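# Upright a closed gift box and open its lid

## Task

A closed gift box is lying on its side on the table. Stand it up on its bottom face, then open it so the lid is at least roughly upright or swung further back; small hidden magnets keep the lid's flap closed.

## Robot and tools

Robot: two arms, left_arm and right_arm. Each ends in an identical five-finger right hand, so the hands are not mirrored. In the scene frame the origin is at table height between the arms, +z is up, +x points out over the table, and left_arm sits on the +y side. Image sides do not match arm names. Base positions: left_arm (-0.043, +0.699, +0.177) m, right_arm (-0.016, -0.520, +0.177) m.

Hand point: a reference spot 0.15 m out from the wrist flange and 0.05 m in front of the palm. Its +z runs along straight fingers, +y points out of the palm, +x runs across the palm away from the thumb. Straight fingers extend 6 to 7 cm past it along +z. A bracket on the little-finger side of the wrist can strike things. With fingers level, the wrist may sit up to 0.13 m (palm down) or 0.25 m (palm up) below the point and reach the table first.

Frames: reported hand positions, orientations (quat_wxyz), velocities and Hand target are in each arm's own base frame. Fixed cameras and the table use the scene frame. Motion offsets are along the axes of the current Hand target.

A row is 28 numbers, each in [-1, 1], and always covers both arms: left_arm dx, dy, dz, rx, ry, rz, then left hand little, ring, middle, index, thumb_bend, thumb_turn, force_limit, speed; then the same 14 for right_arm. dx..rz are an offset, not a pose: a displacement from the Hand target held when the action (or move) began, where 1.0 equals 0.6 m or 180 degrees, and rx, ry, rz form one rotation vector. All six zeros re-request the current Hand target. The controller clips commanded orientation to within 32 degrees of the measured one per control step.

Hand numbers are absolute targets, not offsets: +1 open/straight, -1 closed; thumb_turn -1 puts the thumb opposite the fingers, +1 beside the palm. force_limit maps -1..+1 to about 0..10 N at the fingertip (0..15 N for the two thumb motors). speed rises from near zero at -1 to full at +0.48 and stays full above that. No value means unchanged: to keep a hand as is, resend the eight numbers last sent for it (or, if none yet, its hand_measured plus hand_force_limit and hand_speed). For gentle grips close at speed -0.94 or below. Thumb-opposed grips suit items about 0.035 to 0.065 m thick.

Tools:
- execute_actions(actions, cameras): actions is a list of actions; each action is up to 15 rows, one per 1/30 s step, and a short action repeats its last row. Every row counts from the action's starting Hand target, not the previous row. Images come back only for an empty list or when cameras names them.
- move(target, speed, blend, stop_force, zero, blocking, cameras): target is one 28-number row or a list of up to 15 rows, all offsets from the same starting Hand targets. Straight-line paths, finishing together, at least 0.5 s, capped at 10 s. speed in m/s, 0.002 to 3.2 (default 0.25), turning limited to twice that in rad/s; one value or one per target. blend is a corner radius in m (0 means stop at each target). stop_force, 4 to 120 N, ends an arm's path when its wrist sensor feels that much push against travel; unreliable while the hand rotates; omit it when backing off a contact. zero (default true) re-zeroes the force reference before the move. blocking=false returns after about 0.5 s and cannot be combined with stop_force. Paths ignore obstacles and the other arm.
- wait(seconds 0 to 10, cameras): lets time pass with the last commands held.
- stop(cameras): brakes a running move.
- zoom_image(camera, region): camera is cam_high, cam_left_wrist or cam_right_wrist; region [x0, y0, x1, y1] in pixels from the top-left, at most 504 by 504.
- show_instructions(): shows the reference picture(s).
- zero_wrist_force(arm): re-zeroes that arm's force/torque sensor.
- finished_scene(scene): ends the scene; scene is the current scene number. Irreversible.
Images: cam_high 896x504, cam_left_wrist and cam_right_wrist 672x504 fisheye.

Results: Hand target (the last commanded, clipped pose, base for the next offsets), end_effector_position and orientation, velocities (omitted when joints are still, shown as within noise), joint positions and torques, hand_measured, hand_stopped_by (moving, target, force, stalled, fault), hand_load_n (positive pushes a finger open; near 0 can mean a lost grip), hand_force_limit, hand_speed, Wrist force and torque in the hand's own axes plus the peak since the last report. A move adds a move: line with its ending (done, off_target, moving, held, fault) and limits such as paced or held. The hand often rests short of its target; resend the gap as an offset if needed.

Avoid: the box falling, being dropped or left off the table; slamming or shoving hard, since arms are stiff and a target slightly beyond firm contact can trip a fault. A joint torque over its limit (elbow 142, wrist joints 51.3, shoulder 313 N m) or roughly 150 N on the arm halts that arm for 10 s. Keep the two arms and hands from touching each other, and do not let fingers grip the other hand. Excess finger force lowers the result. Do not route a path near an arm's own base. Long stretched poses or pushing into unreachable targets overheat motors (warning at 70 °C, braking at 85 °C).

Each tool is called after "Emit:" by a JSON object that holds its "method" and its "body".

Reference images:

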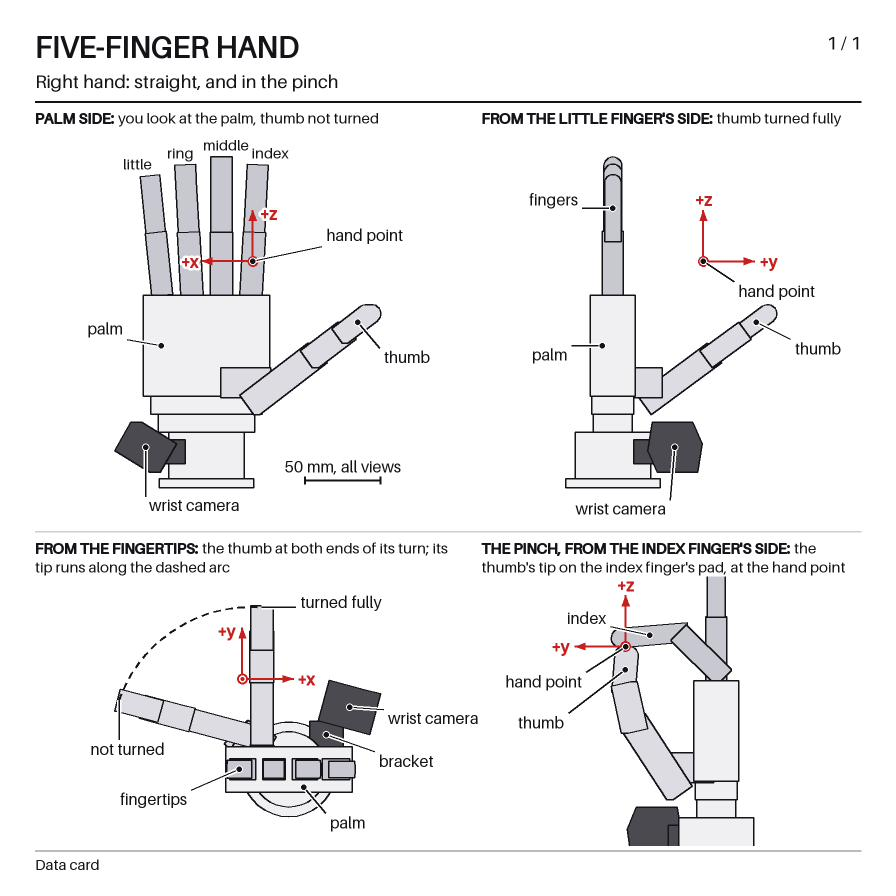

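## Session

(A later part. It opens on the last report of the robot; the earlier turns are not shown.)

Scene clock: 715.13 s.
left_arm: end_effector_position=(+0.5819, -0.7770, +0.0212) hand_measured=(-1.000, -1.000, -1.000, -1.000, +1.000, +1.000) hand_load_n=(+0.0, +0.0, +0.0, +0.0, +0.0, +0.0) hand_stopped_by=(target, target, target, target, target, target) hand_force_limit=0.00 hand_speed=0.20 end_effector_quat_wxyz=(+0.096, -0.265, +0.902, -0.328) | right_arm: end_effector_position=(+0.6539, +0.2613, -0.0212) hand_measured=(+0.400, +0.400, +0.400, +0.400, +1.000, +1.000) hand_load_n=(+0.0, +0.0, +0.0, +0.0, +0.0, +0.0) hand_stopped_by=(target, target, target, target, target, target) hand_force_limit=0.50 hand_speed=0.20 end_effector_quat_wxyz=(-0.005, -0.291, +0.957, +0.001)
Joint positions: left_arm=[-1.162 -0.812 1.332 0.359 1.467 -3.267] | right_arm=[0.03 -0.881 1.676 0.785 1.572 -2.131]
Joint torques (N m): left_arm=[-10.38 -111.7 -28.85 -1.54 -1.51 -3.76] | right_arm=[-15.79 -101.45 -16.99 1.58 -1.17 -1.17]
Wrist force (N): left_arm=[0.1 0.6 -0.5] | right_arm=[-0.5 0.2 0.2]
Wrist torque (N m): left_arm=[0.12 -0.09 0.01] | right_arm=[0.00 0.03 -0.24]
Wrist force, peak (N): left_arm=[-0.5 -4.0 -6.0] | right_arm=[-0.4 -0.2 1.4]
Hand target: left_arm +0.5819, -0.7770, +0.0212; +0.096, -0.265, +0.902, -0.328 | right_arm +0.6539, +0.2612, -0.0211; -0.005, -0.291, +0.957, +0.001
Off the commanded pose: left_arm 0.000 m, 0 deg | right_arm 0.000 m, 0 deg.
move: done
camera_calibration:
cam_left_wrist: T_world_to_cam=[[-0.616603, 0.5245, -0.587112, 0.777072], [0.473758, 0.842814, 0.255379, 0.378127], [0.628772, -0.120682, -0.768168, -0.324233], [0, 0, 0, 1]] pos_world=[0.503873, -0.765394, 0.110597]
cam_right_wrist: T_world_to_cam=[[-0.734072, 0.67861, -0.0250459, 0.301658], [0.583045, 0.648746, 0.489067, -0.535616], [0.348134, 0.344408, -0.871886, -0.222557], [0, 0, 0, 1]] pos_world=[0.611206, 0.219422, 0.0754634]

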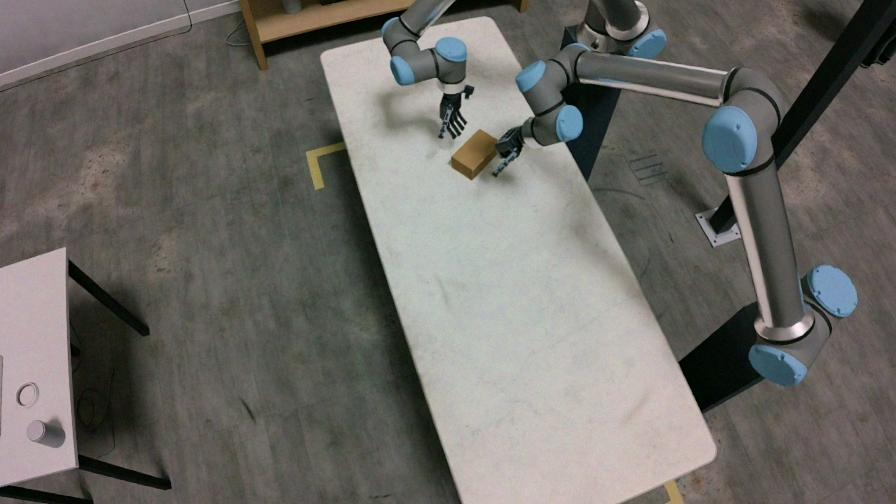

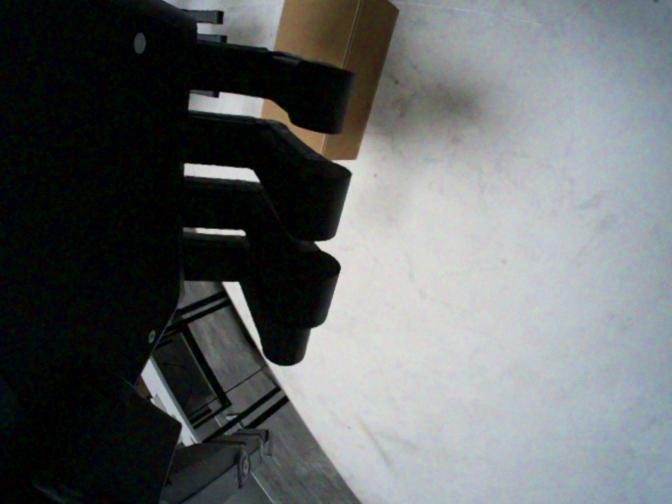

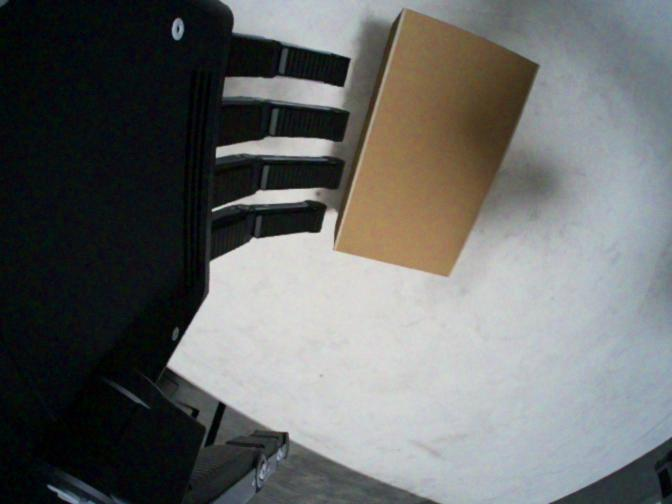

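Emit:
{"method": "move", "body": {"target": [0,0,0,0,0,0,-1,-1,-1,-1,1,1,0,0.2,0,-0.028,0.07,0,0,0,-1,0.4,0.4,-1,1,1,0.5,0.2], "speed": 0.1}}

Emit:
{"method": "move", "body": {"target": [0,0,0,0,0,0,-1,-1,-1,-1,1,1,0,0.2,0,0,0.12,0,0,0,-1,0.4,0.4,-1,1,1,0.5,0.2], "speed": 0.025, "stop_force": 4, "cameras": ["cam_right_wrist"]}}

Scene clock: 730.30 s.
left_arm: end_effector_position=(+0.5819, -0.7770, +0.0212) hand_measured=(-1.000, -1.000, -1.000, -1.000, +1.000, +1.000) hand_load_n=(+0.0, +0.0, +0.0, +0.0, -0.5, +0.0) hand_stopped_by=(target, target, target, target, target, target) hand_force_limit=0.00 hand_speed=0.20 end_effector_quat_wxyz=(+0.096, -0.265, +0.902, -0.328) | right_arm: end_effector_position=(+0.6630, +0.2470, -0.0633) hand_measured=(-1.000, +0.400, +0.400, -1.000, +1.000, +1.000) hand_load_n=(+0.0, +0.0, +0.0, +0.0, +0.0, +0.0) hand_stopped_by=(target, target, target, target, target, target) hand_force_limit=0.50 hand_speed=0.20 end_effector_quat_wxyz=(-0.005, -0.291, +0.957, +0.001)
Joint positions: left_arm=[-1.162 -0.812 1.332 0.359 1.467 -3.267] | right_arm=[0.009 -0.824 1.67 0.735 1.572 -2.153]
Joint torques (N m): left_arm=[-10.93 -111.39 -29.64 -1.59 -1.19 -3.76] | right_arm=[15.4 -103.71 -25.78 7.19 2.15 2.73]
Wrist force (N): left_arm=[-0.2 0.5 -0.6] | right_arm=[-0.7 0.2 -0.1]
Wrist torque (N m): left_arm=[0.10 -0.05 0.00] | right_arm=[0.03 0.07 0.06]
Wrist force, peak (N): left_arm=[-0.1 0.8 -0.8] | right_arm=[-0.5 0.2 -1.4]
Hand target: left_arm +0.5819, -0.7770, +0.0212; +0.096, -0.265, +0.902, -0.328 | right_arm +0.6629, +0.2472, -0.0632; -0.005, -0.291, +0.957, +0.001
Off the commanded pose: left_arm 0.000 m, 0 deg | right_arm 0.000 m, 0 deg.
move: done

Scene clock: 733.83 s.
left_arm: end_effector_position=(+0.5819, -0.7770, +0.0212) hand_measured=(-1.000, -1.000, -1.000, -1.000, +1.000, +1.000) hand_load_n=(+0.0, +0.0, +0.0, +0.0, +0.0, +0.0) hand_stopped_by=(target, target, target, target, target, target) hand_force_limit=0.00 hand_speed=0.20 end_effector_quat_wxyz=(+0.096, -0.265, +0.902, -0.328) | right_arm: end_effector_position=(+0.6623, +0.2471, -0.1230) hand_measured=(-1.000, +0.400, +0.400, -1.000, +1.000, +1.000) hand_load_n=(+0.0, +0.0, -1.5, +0.0, -0.5, +0.0) hand_stopped_by=(target, target, target, target, target, target) hand_force_limit=0.50 hand_speed=0.20 end_effector_quat_wxyz=(-0.005, -0.291, +0.957, +0.001)
Joint positions: left_arm=[-1.162 -0.812 1.332 0.359 1.467 -3.267] | right_arm=[0.009 -0.749 1.67 0.66 1.572 -2.153]
Joint torques (N m): left_arm=[-13.19 -110.56 -29.14 -1.54 -1.13 -3.41] | right_arm=[16.43 -104.66 -12.65 6.82 -1.84 -1.76]
Wrist force (N): left_arm=[-0.3 0.8 -0.2] | right_arm=[0.2 -0.3 -2.8]
Wrist torque (N m): left_arm=[0.12 -0.05 0.01] | right_arm=[0.10 0.05 -0.01]
Wrist force, peak (N): left_arm=[-0.2 0.8 -0.7] | right_arm=[1.5 -10.6 -20.8]
Hand target: left_arm +0.5819, -0.7770, +0.0212; +0.096, -0.265, +0.902, -0.328 | right_arm +0.6622, +0.2471, -0.1230; -0.005, -0.291, +0.957, +0.001 (not the last commanded pose)
Off the commanded pose: left_arm 0.000 m, 0 deg | right_arm 0.012 m, 0 deg.
move: contact (right_arm)
camera_calibration:
cam_right_wrist: T_world_to_cam=[[-0.734062, 0.678615, -0.0252097, 0.314899], [0.582935, 0.648738, 0.48921, -0.481441], [0.34834, 0.344415, -0.871802, -0.309476], [0, 0, 0, 1]] pos_world=[0.619607, 0.205222, -0.0263379]
Images, in order (width x height): cam_right_wrist 672x504.

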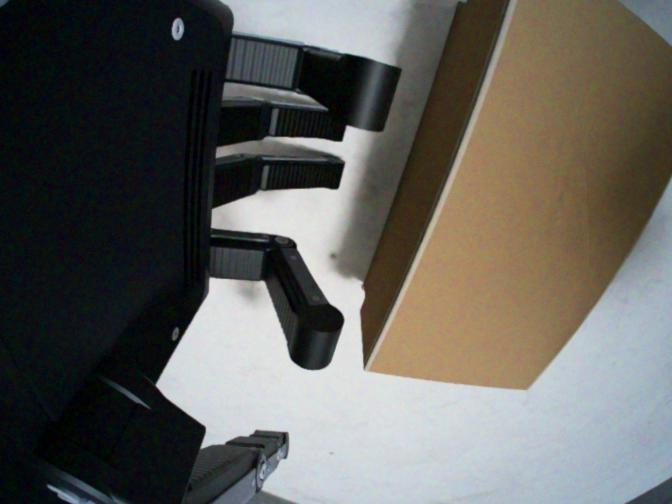

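Emit:
{"method": "move", "body": {"target": [0,0,0,0,0,0,-1,-1,-1,-1,1,1,0,0.2,0,0,-0.0095,0,0,0,-1,0.4,0.4,-1,1,1,0.5,0.2], "speed": 0.03}}

Emit:
{"method": "move", "body": {"target": [0,0,0,0,0,0,-1,-1,-1,-1,1,1,0,0.2,0,0.07,0,0,0,0,-1,0.4,0.4,-1,1,1,0.5,0.2], "speed": 0.02, "stop_force": 4, "cameras": ["cam_right_wrist"]}}

Emit:
{"method": "zoom_image", "body": {"camera": "cam_right_wrist", "region": [210, 0, 510, 400]}}

Scene clock: 738.70 s.
left_arm: end_effector_position=(+0.5819, -0.7770, +0.0212) hand_measured=(-1.000, -1.000, -1.000, -1.000, +1.000, +1.000) hand_load_n=(+0.0, +0.0, +0.0, -0.5, +0.0, +0.0) hand_stopped_by=(target, target, target, target, target, target) hand_force_limit=0.00 hand_speed=0.20 end_effector_quat_wxyz=(+0.096, -0.265, +0.902, -0.328) | right_arm: end_effector_position=(+0.6623, +0.2471, -0.1172) hand_measured=(-1.000, +0.400, +0.400, -1.000, +1.000, +1.000) hand_load_n=(+0.0, +0.0, +0.0, +0.0, +0.0, +0.0) hand_stopped_by=(target, target, target, target, target, target) hand_force_limit=0.50 hand_speed=0.20 end_effector_quat_wxyz=(-0.005, -0.291, +0.957, +0.001)
Joint positions: left_arm=[-1.162 -0.812 1.332 0.359 1.467 -3.267] | right_arm=[0.009 -0.757 1.671 0.667 1.572 -2.153]
Joint torques (N m): left_arm=[-9.11 -110.94 -28.6 -1.5 -1.01 -3.62] | right_arm=[16.76 -87.19 -13.61 5.06 -1.1 -0.42]
Wrist force (N): left_arm=[-0.1 0.5 -0.7] | right_arm=[-0.1 -0.2 0.2]
Wrist torque (N m): left_arm=[0.10 -0.06 0.00] | right_arm=[-0.04 -0.02 -0.02]
Wrist force, peak (N): left_arm=[0.1 1.0 -0.5] | right_arm=[0.1 -0.6 -3.1]
Hand target: left_arm +0.5819, -0.7770, +0.0212; +0.096, -0.265, +0.902, -0.328 | right_arm +0.6623, +0.2471, -0.1173; -0.005, -0.291, +0.957, +0.001
Off the commanded pose: left_arm 0.000 m, 0 deg | right_arm 0.000 m, 0 deg.
move: done

Scene clock: 742.00 s.
left_arm: end_effector_position=(+0.5819, -0.7770, +0.0212) hand_measured=(-1.000, -1.000, -1.000, -1.000, +1.000, +1.000) hand_load_n=(+0.0, +0.0, +0.0, +0.0, +0.0, -0.5) hand_stopped_by=(target, target, target, target, target, target) hand_force_limit=0.00 hand_speed=0.20 end_effector_quat_wxyz=(+0.096, -0.265, +0.902, -0.328) | right_arm: end_effector_position=(+0.6389, +0.2820, -0.1171) hand_measured=(-1.000, +0.400, +0.400, -1.000, +1.000, +1.000) hand_load_n=(+0.0, +0.0, +0.0, +0.0, -0.5, +0.0) hand_stopped_by=(target, target, target, target, target, target) hand_force_limit=0.50 hand_speed=0.20 end_effector_quat_wxyz=(-0.005, -0.291, +0.957, +0.001)
Joint positions: left_arm=[-1.162 -0.812 1.332 0.359 1.467 -3.267] | right_arm=[0.063 -0.77 1.7 0.651 1.571 -2.099]
Joint torques (N m): left_arm=[-10 -113.36 -29.17 -1.7 -0.96 -3.77] | right_arm=[-13.56 -80.17 -31.43 6.81 -0.76 -2.51]
Wrist force (N): left_arm=[-0.1 0.3 -0.5] | right_arm=[-0.3 -0.4 0.1]
Wrist torque (N m): left_arm=[0.06 -0.06 0.00] | right_arm=[-0.06 0.02 -0.22]
Wrist force, peak (N): left_arm=[-0.4 1.0 -0.4] | right_arm=[-0.3 -0.6 0.4]
Hand target: left_arm +0.5819, -0.7770, +0.0212; +0.096, -0.265, +0.902, -0.328 | right_arm +0.6389, +0.2820, -0.1171; -0.005, -0.291, +0.957, +0.001
Off the commanded pose: left_arm 0.000 m, 0 deg | right_arm 0.000 m, 0 deg.
move: done
camera_calibration:
cam_right_wrist: T_world_to_cam=[[-0.734105, 0.678567, -0.0252447, 0.274156], [0.582881, 0.648787, 0.489209, -0.493371], [0.348339, 0.344416, -0.871801, -0.308236], [0, 0, 0, 1]] pos_world=[0.596207, 0.240221, -0.0204381]
Images, in order (width x height): cam_right_wrist 672x504.

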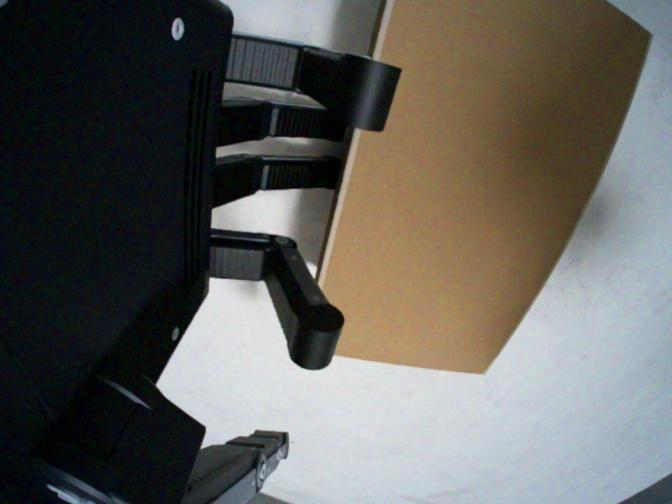

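Scaled by 1.260 from the camera's 672x504 image, which has a finer 960x720 frame.

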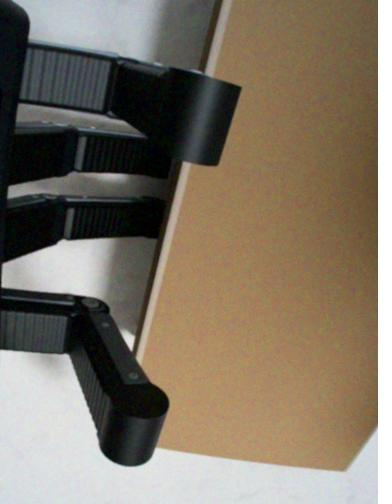

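Emit:
{"method": "move", "body": {"target": [0,0,0,0,0,0,-1,-1,-1,-1,1,1,0,0.2,0,0.003,-0.042,0,0,0,-1,0.4,0.4,-1,1,1,0.5,0.2], "speed": 0.02, "stop_force": 10, "cameras": ["cam_right_wrist","cam_high"]}}

Emit:
{"method": "zoom_image", "body": {"camera": "cam_high", "region": [430, 70, 550, 190]}}

Scene clock: 751.57 s.
left_arm: end_effector_position=(+0.5819, -0.7770, +0.0212) hand_measured=(-1.000, -1.000, -1.000, -1.000, +1.000, +1.000) hand_load_n=(+0.0, +0.0, +0.0, +0.0, +0.0, -0.5) hand_stopped_by=(target, target, target, target, target, target) hand_force_limit=0.00 hand_speed=0.20 end_effector_quat_wxyz=(+0.096, -0.265, +0.902, -0.328) | right_arm: end_effector_position=(+0.6382, +0.2835, -0.0919) hand_measured=(-1.000, +0.400, +0.400, -1.000, +1.000, +1.000) hand_load_n=(+0.0, +0.0, +0.5, +0.0, +0.0, +0.0) hand_stopped_by=(target, target, target, target, target, target) hand_force_limit=0.50 hand_speed=0.20 end_effector_quat_wxyz=(-0.005, -0.291, +0.957, +0.001)
Joint positions: left_arm=[-1.162 -0.812 1.332 0.359 1.467 -3.267] | right_arm=[0.065 -0.803 1.702 0.682 1.571 -2.097]
Joint torques (N m): left_arm=[-10.64 -110.51 -28.87 -1.56 -0.69 -3.31] | right_arm=[7.88 -69.62 -15.62 1.51 -2.06 0.9]
Wrist force (N): left_arm=[-0.2 0.6 -0.5] | right_arm=[-0.1 -0.7 -0.3]
Wrist torque (N m): left_arm=[0.11 -0.05 0.00] | right_arm=[0.02 -0.02 -0.24]
Wrist force, peak (N): left_arm=[-0.3 1.0 -0.6] | right_arm=[-0.2 -1.0 -0.4]
Hand target: left_arm +0.5819, -0.7770, +0.0212; +0.096, -0.265, +0.902, -0.328 | right_arm +0.6382, +0.2835, -0.0919; -0.005, -0.291, +0.957, +0.001
Off the commanded pose: left_arm 0.000 m, 0 deg | right_arm 0.000 m, 0 deg.
move: done
camera_calibration:
cam_right_wrist: T_world_to_cam=[[-0.734062, 0.678615, -0.0252097, 0.273223], [0.582935, 0.648738, 0.48921, -0.506285], [0.34834, 0.344415, -0.871802, -0.28654], [0, 0, 0, 1]] pos_world=[0.595507, 0.241722, 0.0047621]
Images, in order (width x height): cam_high 896x504, cam_right_wrist 672x504.

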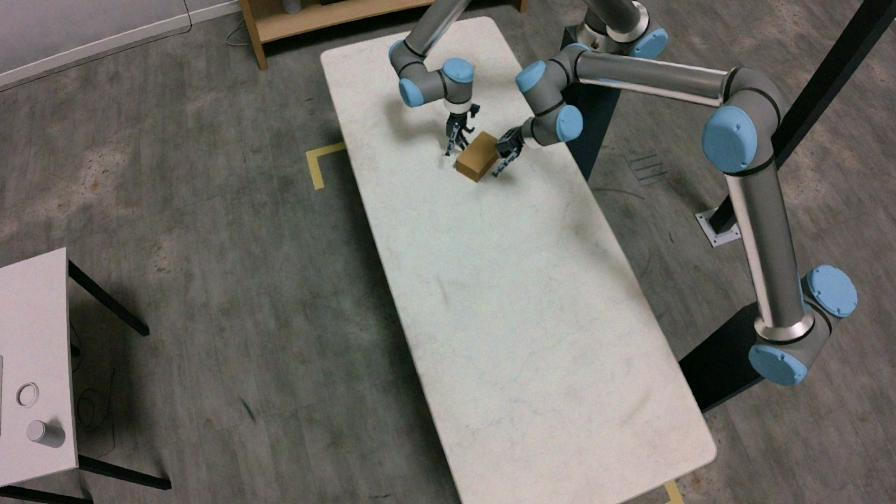

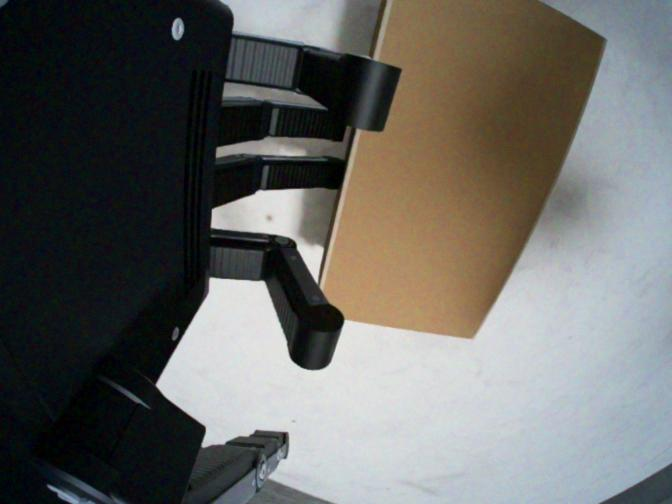

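Scaled by 4.200 from the camera's 896x504 image, which has a finer 1280x720 frame.

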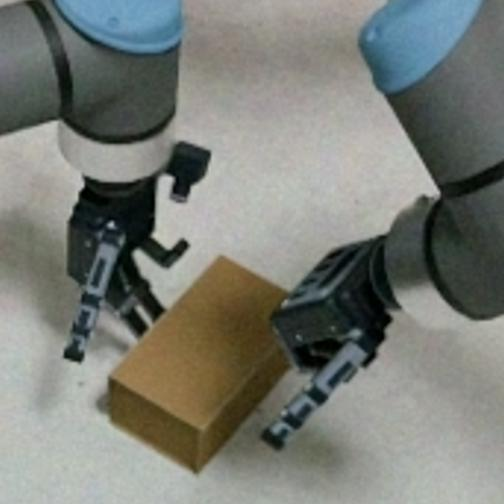

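Emit:
{"method": "move", "body": {"target": [[0,0,0,0,0,0,-1,-1,-1,-1,1,1,0,0.2,0,-0.01,-0.1333,0,0,0,-1,-1,-1,0,1,1,0.5,0.2],[0,0,0,0,0,0,-1,-1,-1,-1,1,1,0,0.2,0.2437,0.0202,-0.1333,0,0,0.489,-1,-1,-1,0,1,1,0.5,0.2],[0,0,0,0,0,0,-1,-1,-1,-1,1,1,0,0.2,0.2437,0.0202,-0.0415,0,0,0.489,-1,-1,-1,0,1,1,0.5,0.2]], "speed": 0.3, "blend": 0.02}}

Emit:
{"method": "move", "body": {"target": [0.0408,-0.0325,0.2042,0,0,0,-1,-1,-1,-1,1,1,0,0.2,0,0,0,0,0,0,-1,-1,-1,0,1,1,0.5,0.2], "speed": 0.2}}

Emit:
{"method": "move", "body": {"target": [0,0.0965,0.1149,0,0,0,-1,-1,-1,-1,1,1,0,0.2,0,0,0,0,0,0,-1,-1,-1,0,1,1,0.5,0.2], "speed": 0.02, "stop_force": 10, "cameras": ["all"]}}

Emit:
{"method": "zoom_image", "body": {"camera": "cam_right_wrist", "region": [220, 40, 560, 340]}}

Scene clock: 803.17 s.
left_arm: end_effector_position=(+0.5819, -0.7770, +0.0212) hand_measured=(-1.000, -1.000, -1.000, -1.000, +1.000, +1.000) hand_load_n=(-0.5, +0.0, +0.0, +0.0, +0.0, +0.0) hand_stopped_by=(target, target, target, target, target, target) hand_force_limit=0.00 hand_speed=0.20 end_effector_quat_wxyz=(+0.096, -0.265, +0.902, -0.328) | right_arm: end_effector_position=(+0.5102, +0.2122, -0.0655) hand_measured=(-1.000, -1.000, -1.000, +0.000, +1.000, +1.000) hand_load_n=(+0.5, +0.0, +0.0, +0.0, +0.0, +0.0) hand_stopped_by=(target, target, target, target, target, target) hand_force_limit=0.50 hand_speed=0.20 end_effector_quat_wxyz=(-0.004, +0.455, +0.890, -0.003)
Joint positions: left_arm=[-1.162 -0.812 1.332 0.359 1.467 -3.267] | right_arm=[0.062 -1.035 2.124 0.492 1.571 -0.563]
Joint torques (N m): left_arm=[-10.01 -112.25 -29.49 -1.74 -0.89 -3.44] | right_arm=[2.38 -52.28 -22.57 2.11 0.85 2.66]
Wrist force (N): left_arm=[-0.3 0.5 -0.6] | right_arm=[-0.2 -0.1 0.2]
Wrist torque (N m): left_arm=[0.10 -0.02 -0.01] | right_arm=[-0.05 0.02 0.04]
Wrist force, peak (N): left_arm=[-0.1 1.0 -0.7] | right_arm=[-0.1 -1.4 3.1]
Hand target: left_arm +0.5819, -0.7770, +0.0212; +0.096, -0.265, +0.902, -0.328 | right_arm +0.5102, +0.2122, -0.0656; -0.004, +0.455, +0.890, -0.003
Off the commanded pose: left_arm 0.000 m, 0 deg | right_arm 0.000 m, 0 deg.
move: done

Scene clock: 804.30 s.
left_arm: end_effector_position=(+0.6119, -0.8690, -0.0601) hand_measured=(-1.000, -1.000, -1.000, -1.000, +1.000, +1.000) hand_load_n=(+0.0, +0.0, +0.0, +0.0, +0.0, +0.0) hand_stopped_by=(target, target, target, target, target, target) hand_force_limit=0.00 hand_speed=0.20 end_effector_quat_wxyz=(+0.096, -0.265, +0.902, -0.328) | right_arm: end_effector_position=(+0.5102, +0.2122, -0.0656) hand_measured=(-1.000, -1.000, -1.000, +0.000, +1.000, +1.000) hand_load_n=(+0.0, +0.0, +0.0, +0.0, +0.0, +0.0) hand_stopped_by=(target, target, target, target, target, target) hand_force_limit=0.50 hand_speed=0.20 end_effector_quat_wxyz=(-0.004, +0.455, +0.890, -0.003)
Joint positions: left_arm=[-1.172 -0.598 1.081 0.397 1.46 -3.275] | right_arm=[0.062 -1.035 2.124 0.492 1.571 -0.563]
Joint torques (N m): left_arm=[10.41 -106.26 -38.96 -1.47 0.57 -1] | right_arm=[-1.72 -48.07 -19.13 1.35 -0.86 2.71]
Wrist force (N): left_arm=[-0.2 0.8 -0.2] | right_arm=[-0.3 -0.6 0.1]
Wrist torque (N m): left_arm=[0.11 -0.07 0.14] | right_arm=[-0.12 0.03 -0.02]
Wrist force, peak (N): left_arm=[-0.6 1.0 -2.4] | right_arm=[-0.3 -0.6 0.1]
Hand target: left_arm +0.6120, -0.8690, -0.0601; +0.096, -0.265, +0.902, -0.328 | right_arm +0.5102, +0.2122, -0.0656; -0.004, +0.455, +0.890, -0.003
Off the commanded pose: left_arm 0.000 m, 0 deg | right_arm 0.000 m, 0 deg.
move: done

Scene clock: 808.57 s.
left_arm: end_effector_position=(+0.6120, -0.8689, -0.1290) hand_measured=(-1.000, -1.000, -1.000, -1.000, +1.000, +1.000) hand_load_n=(+0.0, -1.0, -0.5, -1.0, +0.0, +0.0) hand_stopped_by=(target, target, target, target, target, target) hand_force_limit=0.00 hand_speed=0.20 end_effector_quat_wxyz=(+0.096, -0.265, +0.902, -0.328) | right_arm: end_effector_position=(+0.5102, +0.2122, -0.0656) hand_measured=(-1.000, -1.000, -1.000, +0.000, +1.000, +1.000) hand_load_n=(+0.0, +0.0, +0.0, +0.0, +0.0, +0.0) hand_stopped_by=(target, target, target, target, target, target) hand_force_limit=0.50 hand_speed=0.20 end_effector_quat_wxyz=(-0.004, +0.455, +0.890, -0.003)
Joint positions: left_arm=[-1.171 -0.535 1.091 0.323 1.46 -3.275] | right_arm=[0.062 -1.035 2.124 0.492 1.571 -0.563]
Joint torques (N m): left_arm=[-1.02 -114.83 -23.93 4.13 -1.13 1.15] | right_arm=[-12.17 -47.94 -9.77 1.32 -0.96 2.58]
Wrist force (N): left_arm=[0.4 -4.5 -9.5] | right_arm=[-0.5 -0.2 0.2]
Wrist torque (N m): left_arm=[0.28 0.12 0.05] | right_arm=[-0.06 0.06 -0.01]
Wrist force, peak (N): left_arm=[-0.7 -11.6 -25.5] | right_arm=[-0.2 -0.7 0.2]
Hand target: left_arm +0.6120, -0.8689, -0.1289; +0.096, -0.265, +0.902, -0.328 (not the last commanded pose) | right_arm +0.5102, +0.2122, -0.0656; -0.004, +0.455, +0.890, -0.003
Off the commanded pose: left_arm 0.021 m, 0 deg | right_arm 0.000 m, 0 deg.
move: contact (left_arm)
camera_calibration:
cam_left_wrist: T_world_to_cam=[[-0.616603, 0.5245, -0.587112, 0.755702], [0.473758, 0.842814, 0.255379, 0.479764], [0.628772, -0.120682, -0.768168, -0.469641], [0, 0, 0, 1]] pos_world=[0.533973, -0.857394, -0.0396028]
cam_right_wrist: T_world_to_cam=[[0.652469, 0.756801, -0.0391964, -0.496562], [0.672689, -0.554583, 0.489824, -0.188765], [0.348962, -0.345962, -0.87094, -0.0482619], [0, 0, 0, 1]] pos_world=[0.467813, 0.254416, 0.0309649]

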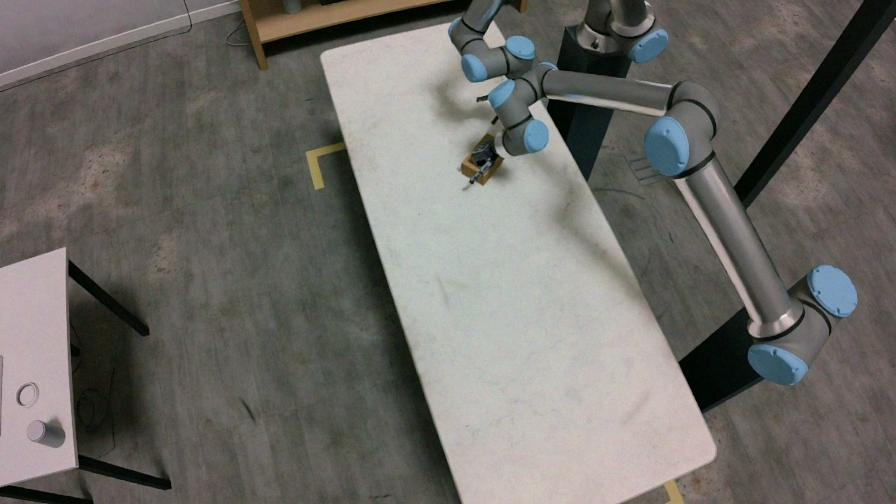

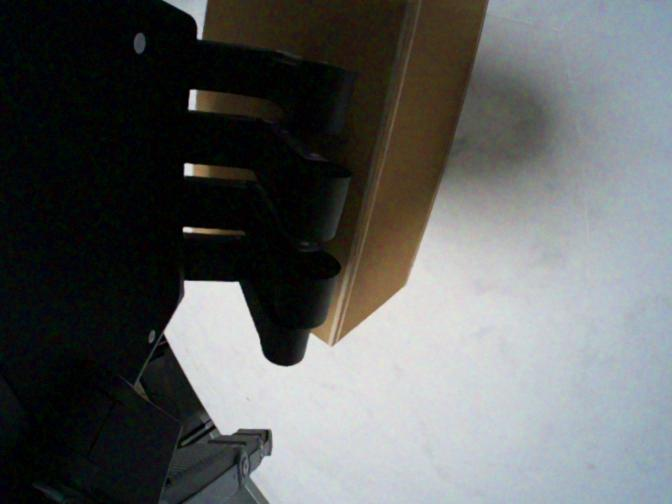

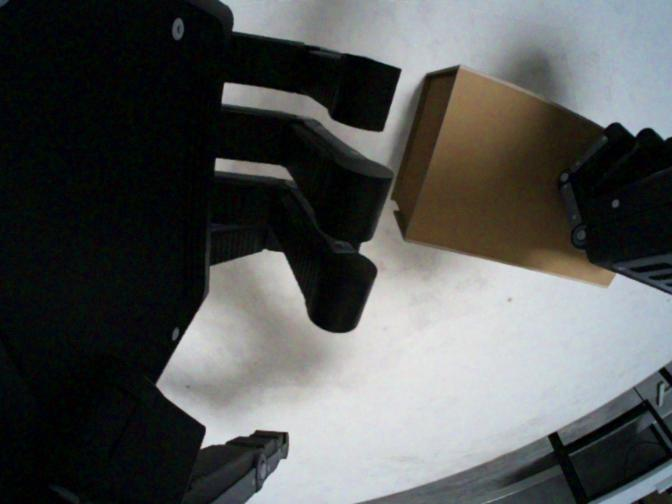

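Scaled by 1.482 from the camera's 672x504 image, which has a finer 960x720 frame.

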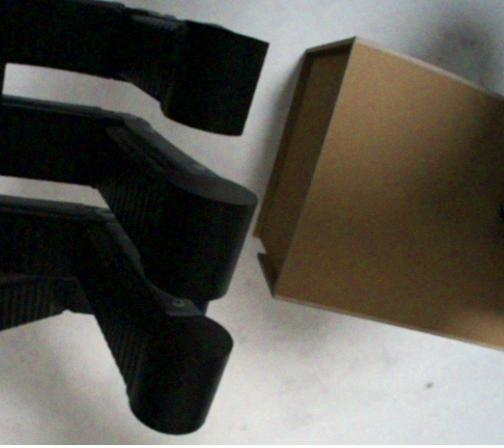

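Emit:
{"method": "zoom_image", "body": {"camera": "cam_right_wrist", "region": [370, 50, 490, 270]}}

Scaled by 2.291 from the camera's 672x504 image, which has a finer 960x720 frame.

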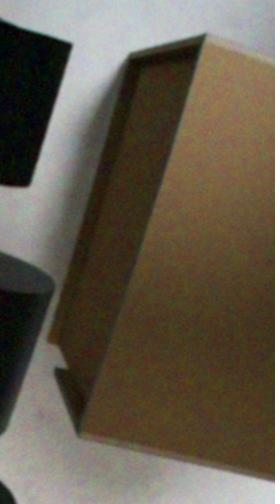

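Emit:
{"method": "move", "body": {"target": [[0,0,0,0,0,0,-1,-1,-1,-1,1,1,0,0.2,0.0317,0,0.03,0,0,-0.0089,-1,-1,-1,0,1,1,0.5,0.2],[0,0,0,0,0,0,-1,-1,-1,-1,1,1,0,0.2,0.0317,0,0.0867,0,0,-0.0089,-1,-1,-1,0,1,1,0.5,0.2]], "speed": 0.08}}

Emit:
{"method": "move", "body": {"target": [0,0,0,0,0,0,-1,-1,-1,-1,1,1,0,0.2,0,0.08,0,0,0,0,-1,-1,-1,0,1,1,0.5,0.2], "speed": 0.012, "stop_force": 4, "cameras": ["cam_right_wrist"]}}

Emit:
{"method": "zoom_image", "body": {"camera": "cam_right_wrist", "region": [300, 50, 490, 350]}}

Scene clock: 820.40 s.
left_arm: end_effector_position=(+0.6120, -0.8689, -0.1289) hand_measured=(-1.000, -1.000, -1.000, -1.000, +1.000, +1.000) hand_load_n=(+0.0, -1.0, -0.5, -1.5, +0.0, +0.0) hand_stopped_by=(target, target, target, target, target, target) hand_force_limit=0.00 hand_speed=0.20 end_effector_quat_wxyz=(+0.096, -0.265, +0.902, -0.328) | right_arm: end_effector_position=(+0.5022, +0.2229, -0.0781) hand_measured=(-1.000, -1.000, -1.000, +0.000, +1.000, +1.000) hand_load_n=(+0.0, +0.0, +0.0, +0.0, +0.0, +0.0) hand_stopped_by=(target, target, target, target, target, target) hand_force_limit=0.50 hand_speed=0.20 end_effector_quat_wxyz=(-0.004, +0.447, +0.895, -0.003)
Joint positions: left_arm=[-1.171 -0.535 1.091 0.323 1.46 -3.275] | right_arm=[0.084 -1.016 2.131 0.466 1.571 -0.561]
Joint torques (N m): left_arm=[-5.33 -116.82 -22.36 3.2 -1.05 0.98] | right_arm=[-4.86 -70.36 -21.86 6.68 -0.3 2.1]
Wrist force (N): left_arm=[0.2 -3.6 -9.0] | right_arm=[0.0 -0.2 0.5]
Wrist torque (N m): left_arm=[0.30 0.12 0.07] | right_arm=[-0.07 -0.04 -0.23]
Wrist force, peak (N): left_arm=[0.4 -4.6 -9.7] | right_arm=[1.4 -1.2 1.8]
Hand target: left_arm +0.6120, -0.8689, -0.1289; +0.096, -0.265, +0.902, -0.328 | right_arm +0.5023, +0.2228, -0.0780; -0.004, +0.447, +0.895, -0.003 (not the last commanded pose)
Off the commanded pose: left_arm 0.000 m, 0 deg | right_arm 0.040 m, 0 deg.
move: held (right_arm; a check stopped the path); path passed 0 of 2 targets; limits=held
pose unreachable (right arm): on one or more control steps of this call, first in action 0 (counted from 0), this arm could not follow its commanded pose, so it was not sent that pose on those steps. It may still have moved: this result reports where it is.
cause: moving toward the commanded pose would bring a part of the arm too close to another arm (a part of this arm just beyond joint 5 (wrist 2) and a part of the left arm just beyond its joint 3 (elbow), at the place that arm is still heading or pushing toward).

Scene clock: 821.47 s.
left_arm: end_effector_position=(+0.6120, -0.8689, -0.1289) hand_measured=(-1.000, -1.000, -1.000, -1.000, +1.000, +1.000) hand_load_n=(+0.0, -1.0, -0.5, -1.0, +0.0, -0.5) hand_stopped_by=(target, target, target, target, target, target) hand_force_limit=0.00 hand_speed=0.20 end_effector_quat_wxyz=(+0.096, -0.265, +0.902, -0.328) | right_arm: end_effector_position=(+0.5072, +0.2264, -0.0781) hand_measured=(-1.000, -1.000, -1.000, +0.000, +1.000, +1.000) hand_load_n=(+0.0, +0.0, +0.0, +0.0, -0.5, +0.0) hand_stopped_by=(target, target, target, target, target, target) hand_force_limit=0.50 hand_speed=0.20 end_effector_quat_wxyz=(-0.004, +0.447, +0.895, -0.003)
Joint positions: left_arm=[-1.171 -0.535 1.091 0.323 1.46 -3.275] | right_arm=[0.091 -1.011 2.119 0.473 1.571 -0.554]
Joint torques (N m): left_arm=[-3.61 -117.55 -22.32 3.17 -1.04 0.9] | right_arm=[10.68 -55.36 -15.24 5.76 -1.19 1.56]
Wrist force (N): left_arm=[0.2 -3.8 -9.0] | right_arm=[-0.3 -0.2 0.0]
Wrist torque (N m): left_arm=[0.27 0.12 0.06] | right_arm=[-0.04 0.02 -0.25]
Wrist force, peak (N): left_arm=[0.4 -4.0 -9.3] | right_arm=[-0.2 -0.7 0.1]
Hand target: left_arm +0.6120, -0.8689, -0.1289; +0.096, -0.265, +0.902, -0.328 | right_arm +0.5071, +0.2264, -0.0781; -0.004, +0.447, +0.895, -0.003 (not the last commanded pose)
Off the commanded pose: left_arm 0.000 m, 0 deg | right_arm 0.042 m, 0 deg.
move: held (right_arm; a check stopped the path); limits=held
pose unreachable (right arm): on one or more control steps of this call, first in action 0 (counted from 0), this arm could not follow its commanded pose, so it was not sent that pose on those steps. It may still have moved: this result reports where it is.
cause: moving toward the commanded pose would bring a part of the arm too close to another arm (a part of this arm just beyond joint 5 (wrist 2) and a part of the left arm just beyond its joint 3 (elbow), at the place that arm is still heading or pushing toward).
camera_calibration:
cam_right_wrist: T_world_to_cam=[[0.637711, 0.76928, -0.0391522, -0.501195], [0.683306, -0.541515, 0.48975, -0.180963], [0.355554, -0.339072, -0.870983, -0.0580246], [0, 0, 0, 1]] pos_world=[0.463901, 0.267891, 0.0184652]
Images, in order (width x height): cam_right_wrist 672x504.

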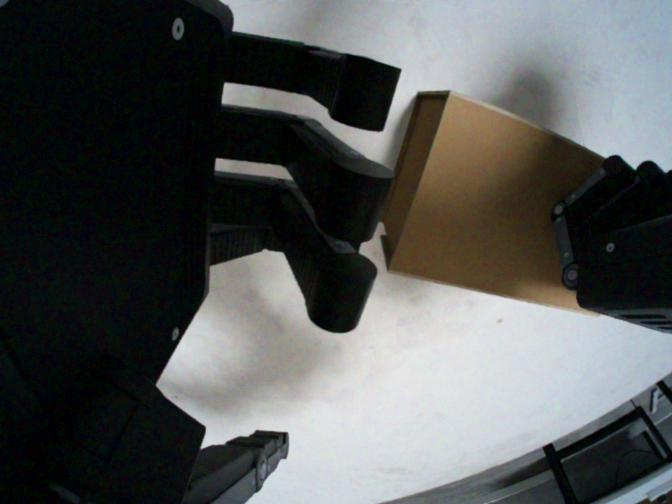

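Scaled by 1.680 from the camera's 672x504 image, which has a finer 960x720 frame.

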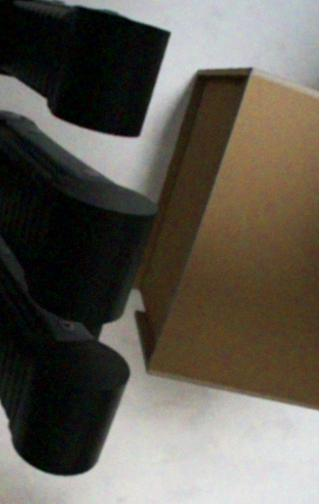

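Emit:
{"method": "wait", "body": {"seconds": 0, "cameras": ["cam_right_wrist", "cam_high"]}}

Scene clock: 880.77 s.
left_arm: end_effector_position=(+0.6120, -0.8689, -0.1289) hand_measured=(-1.000, -1.000, -1.000, -1.000, +1.000, +1.000) hand_load_n=(+0.0, -1.0, -0.5, -1.5, +0.0, +0.0) hand_stopped_by=(target, target, target, target, target, target) hand_force_limit=0.00 hand_speed=0.20 end_effector_quat_wxyz=(+0.096, -0.265, +0.902, -0.328) | right_arm: end_effector_position=(+0.5071, +0.2264, -0.0781) hand_measured=(-1.000, -1.000, -1.000, +0.000, +1.000, +1.000) hand_load_n=(+0.0, +0.0, +0.0, +0.0, -0.5, +0.0) hand_stopped_by=(target, target, target, target, target, target) hand_force_limit=0.50 hand_speed=0.20 end_effector_quat_wxyz=(-0.004, +0.447, +0.895, -0.003)
Joint positions: left_arm=[-1.171 -0.535 1.091 0.323 1.46 -3.275] | right_arm=[0.091 -1.011 2.119 0.473 1.571 -0.554]
Joint torques (N m): left_arm=[-2.93 -116.38 -21.5 2.52 -1.07 1.49] | right_arm=[-11.82 -75.92 -6.16 1.92 -0.92 -1.42]
Wrist force (N): left_arm=[0.0 -3.6 -9.1] | right_arm=[-0.3 -0.2 0.2]
Wrist torque (N m): left_arm=[0.30 0.14 0.05] | right_arm=[-0.06 0.02 -0.25]
Wrist force, peak (N): left_arm=[0.6 -3.8 -9.4] | right_arm=[-0.2 -0.4 0.5]
Hand target: left_arm +0.6120, -0.8689, -0.1289; +0.096, -0.265, +0.902, -0.328 | right_arm +0.5071, +0.2264, -0.0781; -0.004, +0.447, +0.895, -0.003 (not the last commanded pose)
Off the commanded pose: left_arm 0.000 m, 0 deg | right_arm 0.042 m, 0 deg.
camera_calibration:
cam_right_wrist: T_world_to_cam=[[0.637709, 0.769282, -0.0391495, -0.501195], [0.683323, -0.541531, 0.489708, -0.180966], [0.355523, -0.339043, -0.871007, -0.0580176], [0, 0, 0, 1]] pos_world=[0.463901, 0.267891, 0.0184653]
Images, in order (width x height): cam_high 896x504, cam_right_wrist 672x504.

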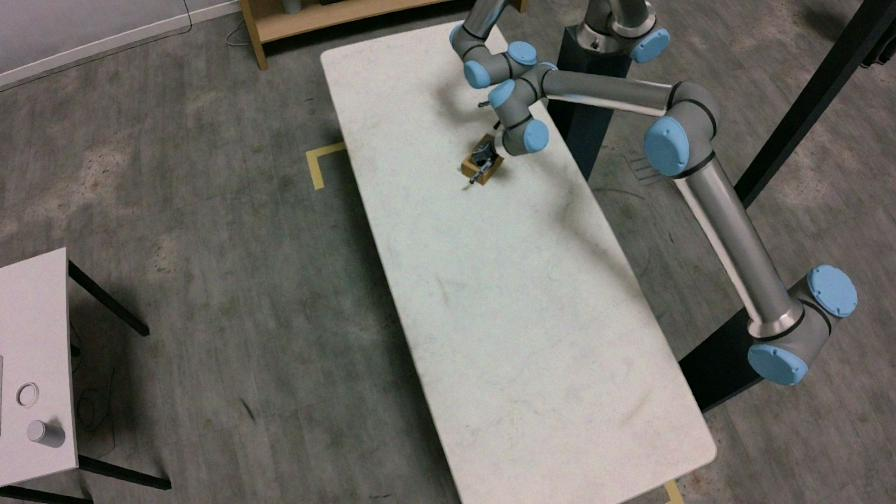

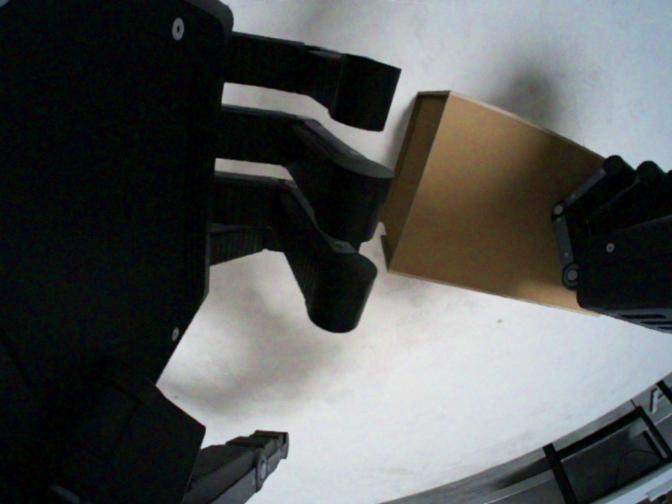

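Emit:
{"method": "move", "body": {"target": [[0,0,0,0,0,0,-1,-1,-1,-1,1,1,0,0.2,-0.11,0.008,0,0,0,0,0,-1,-1,-1,1,1,0.5,0.2]], "speed": 0.15, "cameras": ["cam_right_wrist"]}}

Scene clock: 913.40 s.
left_arm: end_effector_position=(+0.6120, -0.8689, -0.1289) hand_measured=(-1.000, -1.000, -1.000, -1.000, +1.000, +1.000) hand_load_n=(+0.0, -1.0, -0.5, -1.0, +0.0, +0.0) hand_stopped_by=(target, target, target, target, target, target) hand_force_limit=0.00 hand_speed=0.20 end_effector_quat_wxyz=(+0.096, -0.265, +0.902, -0.328) | right_arm: end_effector_position=(+0.5506, +0.1765, -0.0785) hand_measured=(+0.000, -1.000, -1.000, -1.000, +1.000, +1.000) hand_load_n=(+0.0, +0.0, +0.0, +0.0, +0.0, +0.0) hand_stopped_by=(target, target, target, target, target, target) hand_force_limit=0.50 hand_speed=0.20 end_effector_quat_wxyz=(-0.004, +0.447, +0.895, -0.003)
Joint positions: left_arm=[-1.171 -0.535 1.091 0.323 1.46 -3.275] | right_arm=[-0.018 -0.991 2.074 0.498 1.572 -0.663]
Joint torques (N m): left_arm=[-3.41 -117.97 -22.27 1.14 -0.98 1.18] | right_arm=[5.65 -84.03 -7.47 1.16 -1.25 2.12]
Wrist force (N): left_arm=[0.2 -3.8 -9.1] | right_arm=[-0.2 -0.2 0.3]
Wrist torque (N m): left_arm=[0.27 0.12 0.05] | right_arm=[-0.08 0.02 -0.22]
Wrist force, peak (N): left_arm=[0.3 -3.9 -9.4] | right_arm=[-2.0 0.0 0.3]
Hand target: left_arm +0.6120, -0.8689, -0.1289; +0.096, -0.265, +0.902, -0.328 | right_arm +0.5506, +0.1765, -0.0785; -0.004, +0.447, +0.895, -0.003
Off the commanded pose: left_arm 0.000 m, 0 deg | right_arm 0.000 m, 0 deg.
move: done
camera_calibration:
cam_right_wrist: T_world_to_cam=[[0.637706, 0.769277, -0.0392934, -0.490558], [0.683416, -0.541523, 0.489586, -0.237563], [0.355349, -0.339066, -0.871069, -0.0906558], [0, 0, 0, 1]] pos_world=[0.507401, 0.217991, 0.0180644]
Images, in order (width x height): cam_right_wrist 672x504.

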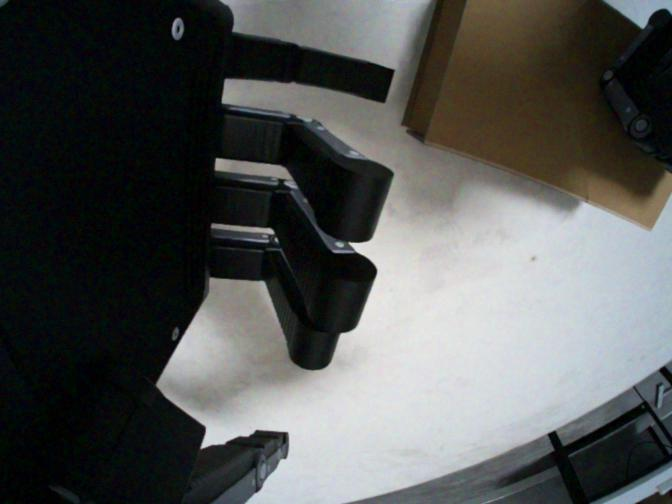

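Emit:
{"method": "move", "body": {"target": [[0,0,0,0,0,0,-1,-1,-1,-1,1,1,0,0.2,0,0,0.0625,0,0,0,0,-1,-1,-1,1,1,0.5,0.2],[0,0,0,0,0,0,-1,-1,-1,-1,1,1,0,0.2,0,0.032,0.0625,0,0,0,0,-1,-1,-1,1,1,0.5,0.2]], "speed": [0.15, 0.06], "blend": [0.01, 0], "cameras": ["cam_right_wrist"]}}

Emit:
{"method": "move", "body": {"target": [0,0,0,0,0,0,-1,-1,-1,-1,1,1,0,0.2,0,0.03,0,0,0,0,0,-1,-1,-1,1,1,0.5,0.2], "speed": 0.02, "stop_force": 4, "cameras": ["cam_right_wrist"]}}

Scene clock: 922.23 s.
left_arm: end_effector_position=(+0.6120, -0.8689, -0.1289) hand_measured=(-1.000, -1.000, -1.000, -1.000, +1.000, +1.000) hand_load_n=(+0.0, -1.0, -0.5, -1.0, +0.0, +0.0) hand_stopped_by=(target, target, target, target, target, target) hand_force_limit=0.00 hand_speed=0.20 end_effector_quat_wxyz=(+0.096, -0.265, +0.902, -0.328) | right_arm: end_effector_position=(+0.5656, +0.1881, -0.1162) hand_measured=(+0.000, -1.000, -1.000, -1.000, +1.000, +1.000) hand_load_n=(+0.0, +0.0, +0.0, +0.0, +0.0, +0.0) hand_stopped_by=(target, target, target, target, target, target) hand_force_limit=0.50 hand_speed=0.20 end_effector_quat_wxyz=(-0.004, +0.447, +0.895, -0.003) end_effector_velocity=(-0.002, -0.001, +0.000) end_effector_angular_velocity=(-0.002, -0.001, +0.002)
Joint positions: left_arm=[-1.171 -0.535 1.091 0.323 1.46 -3.275] | right_arm=[0.006 -0.913 2.035 0.459 1.572 -0.639]
Joint velocities: left_arm=[within noise] | right_arm=[-0.002 -0.002 0.005 -0.004 0.002 -0.004]
Joint torques (N m): left_arm=[-2.83 -117.67 -22.45 0.27 -1 1.03] | right_arm=[-14.47 -88.97 -6.35 1.48 -0.4 -2.65]
Wrist force (N): left_arm=[0.2 -3.9 -9.1] | right_arm=[-0.3 -0.1 0.3]
Wrist torque (N m): left_arm=[0.25 0.11 0.06] | right_arm=[-0.05 0.03 -0.09]
Wrist force, peak (N): left_arm=[0.3 -3.7 -9.5] | right_arm=[-0.2 -1.0 1.5]
Hand target: left_arm +0.6120, -0.8689, -0.1289; +0.096, -0.265, +0.902, -0.328 | right_arm +0.5656, +0.1880, -0.1161; -0.004, +0.447, +0.895, -0.003
Off the commanded pose: left_arm 0.000 m, 0 deg | right_arm 0.000 m, 0 deg.
move: done; blend cut to 0.0096 m at target 1
camera_calibration:
cam_right_wrist: T_world_to_cam=[[0.637676, 0.769305, -0.0392246, -0.510518], [0.683454, -0.541556, 0.489497, -0.223089], [0.35533, -0.338949, -0.871122, -0.12491], [0, 0, 0, 1]] pos_world=[0.522401, 0.229591, -0.019635]
Images, in order (width x height): cam_right_wrist 672x504.

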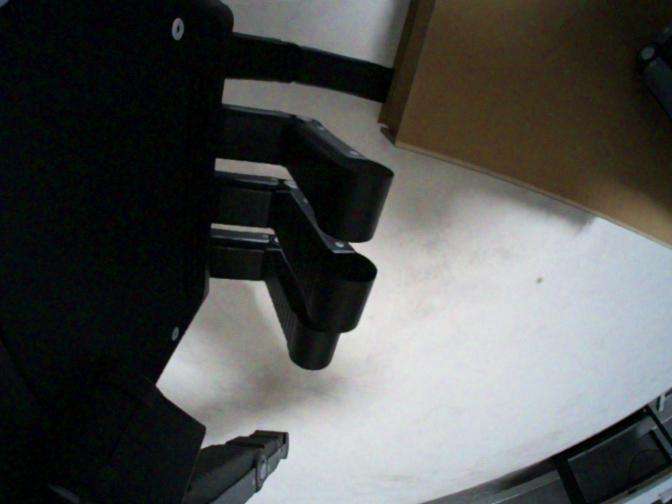

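Scene clock: 923.67 s.
left_arm: end_effector_position=(+0.6120, -0.8689, -0.1289) hand_measured=(-1.000, -1.000, -1.000, -1.000, +1.000, +1.000) hand_load_n=(+0.0, -1.0, -0.5, -1.0, +0.0, +0.0) hand_stopped_by=(target, target, target, target, target, target) hand_force_limit=0.00 hand_speed=0.20 end_effector_quat_wxyz=(+0.096, -0.265, +0.902, -0.328) | right_arm: end_effector_position=(+0.5714, +0.1924, -0.1162) hand_measured=(+0.000, -1.000, -1.000, -1.000, +1.000, +1.000) hand_load_n=(+0.0, +0.0, +0.0, +0.0, -0.5, -0.5) hand_stopped_by=(target, target, target, target, target, target) hand_force_limit=0.50 hand_speed=0.20 end_effector_quat_wxyz=(-0.004, +0.447, +0.895, -0.003)
Joint positions: left_arm=[-1.171 -0.535 1.091 0.323 1.46 -3.275] | right_arm=[0.014 -0.907 2.021 0.467 1.572 -0.631]
Joint torques (N m): left_arm=[-3.02 -114.95 -23.52 0.03 0.22 1.11] | right_arm=[-14.25 -89.14 -6.18 1.29 -1.87 -2.65]
Wrist force (N): left_arm=[-3.6 -4.6 -8.8] | right_arm=[-0.5 -0.3 0.2]
Wrist torque (N m): left_arm=[0.30 0.07 -0.04] | right_arm=[-0.07 0.05 0.08]
Wrist force, peak (N): left_arm=[-4.8 -4.0 -9.4] | right_arm=[-2.3 -7.9 -2.7]
Hand target: left_arm +0.6120, -0.8689, -0.1289; +0.096, -0.265, +0.902, -0.328 | right_arm +0.5714, +0.1924, -0.1162; -0.004, +0.447, +0.895, -0.003 (not the last commanded pose)
Off the commanded pose: left_arm 0.000 m, 0 deg | right_arm 0.011 m, 0 deg.
move: contact (right_arm)
camera_calibration:
cam_right_wrist: T_world_to_cam=[[0.637713, 0.769279, -0.0391507, -0.517537], [0.683304, -0.541517, 0.48975, -0.22465], [0.355554, -0.339072, -0.870983, -0.1256], [0, 0, 0, 1]] pos_world=[0.528201, 0.233891, -0.0196347]
Images, in order (width x height): cam_right_wrist 672x504.

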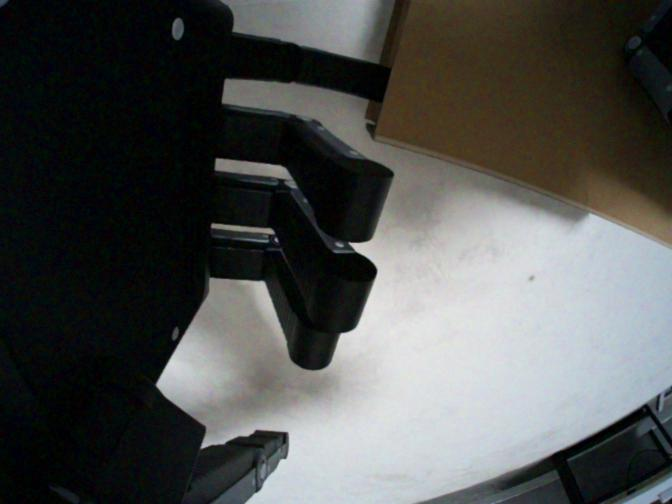

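Emit:
{"method": "zoom_image", "body": {"camera": "cam_right_wrist", "region": [330, 0, 530, 180]}}

Scaled by 2.520 from the camera's 672x504 image, which has a finer 960x720 frame.

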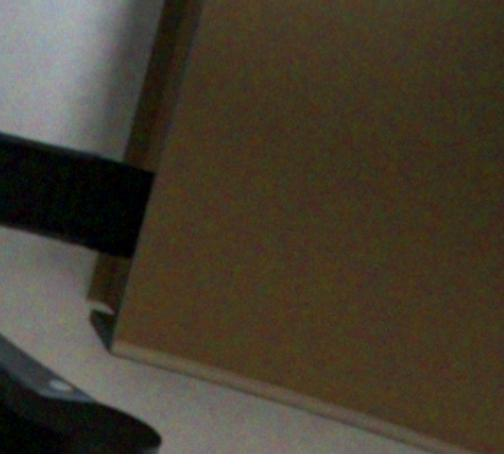

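Emit:
{"method": "move", "body": {"target": [[0,0,0,0,0,0,-1,-1,-1,-1,1,1,0,0.2,0,0.005,0,0,0,0,0,-1,-1,-1,1,1,0.5,0.2],[0,0,0,0,0,0,-1,-1,-1,-1,1,1,0,0.2,-0.0233,0.0058,0,0,0,0,0,-1,-1,-1,1,1,0.5,0.2]], "speed": 0.02, "cameras": ["cam_right_wrist"]}}

Scene clock: 939.17 s.
left_arm: end_effector_position=(+0.6120, -0.8689, -0.1289) hand_measured=(-1.000, -1.000, -1.000, -1.000, +1.000, +1.000) hand_load_n=(+0.0, +0.0, +0.0, -1.5, +0.0, +0.0) hand_stopped_by=(target, target, target, target, target, target) hand_force_limit=0.00 hand_speed=0.20 end_effector_quat_wxyz=(+0.096, -0.265, +0.902, -0.328) | right_arm: end_effector_position=(+0.5827, +0.1832, -0.1163) hand_measured=(+0.000, -1.000, -1.000, -1.000, +1.000, +1.000) hand_load_n=(-0.5, +0.0, +0.0, +0.0, +0.0, +0.0) hand_stopped_by=(target, target, target, target, target, target) hand_force_limit=0.50 hand_speed=0.20 end_effector_quat_wxyz=(-0.004, +0.447, +0.895, -0.003)
Joint positions: left_arm=[-1.171 -0.535 1.091 0.323 1.46 -3.275] | right_arm=[-0.004 -0.9 2.004 0.477 1.572 -0.649]
Joint torques (N m): left_arm=[-3.12 -110.79 -32.4 -0.88 0.96 0.99] | right_arm=[14.23 -63.06 -16.65 5.72 2.65 1.57]
Wrist force (N): left_arm=[1.0 -6.8 -7.2] | right_arm=[2.3 1.1 0.2]
Wrist torque (N m): left_arm=[0.24 0.08 -0.05] | right_arm=[-0.08 0.03 0.19]
Wrist force, peak (N): left_arm=[-4.7 -4.5 -9.3] | right_arm=[-2.9 -10.0 -3.2]
Hand target: left_arm +0.6120, -0.8689, -0.1289; +0.096, -0.265, +0.902, -0.328 | right_arm +0.5826, +0.1833, -0.1163; -0.004, +0.447, +0.895, -0.003
Off the commanded pose: left_arm 0.000 m, 0 deg | right_arm 0.000 m, 0 deg.
move: done
camera_calibration:
cam_right_wrist: T_world_to_cam=[[0.637691, 0.769299, -0.0390946, -0.517661], [0.683278, -0.541495, 0.48981, -0.237294], [0.355641, -0.33906, -0.870952, -0.132873], [0, 0, 0, 1]] pos_world=[0.539501, 0.224691, -0.0197344]
Images, in order (width x height): cam_right_wrist 672x504.

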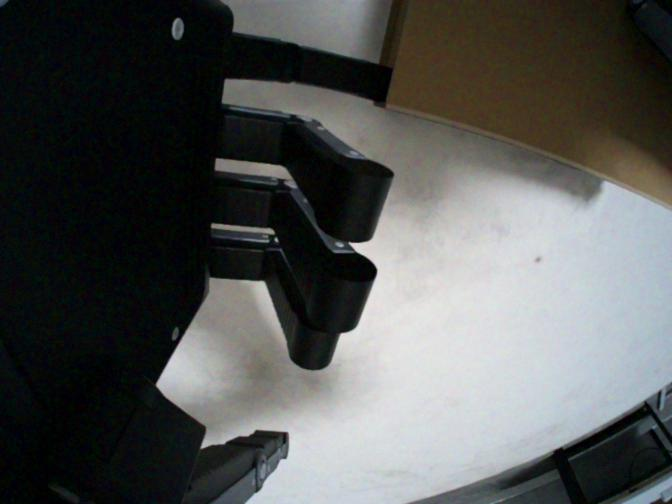

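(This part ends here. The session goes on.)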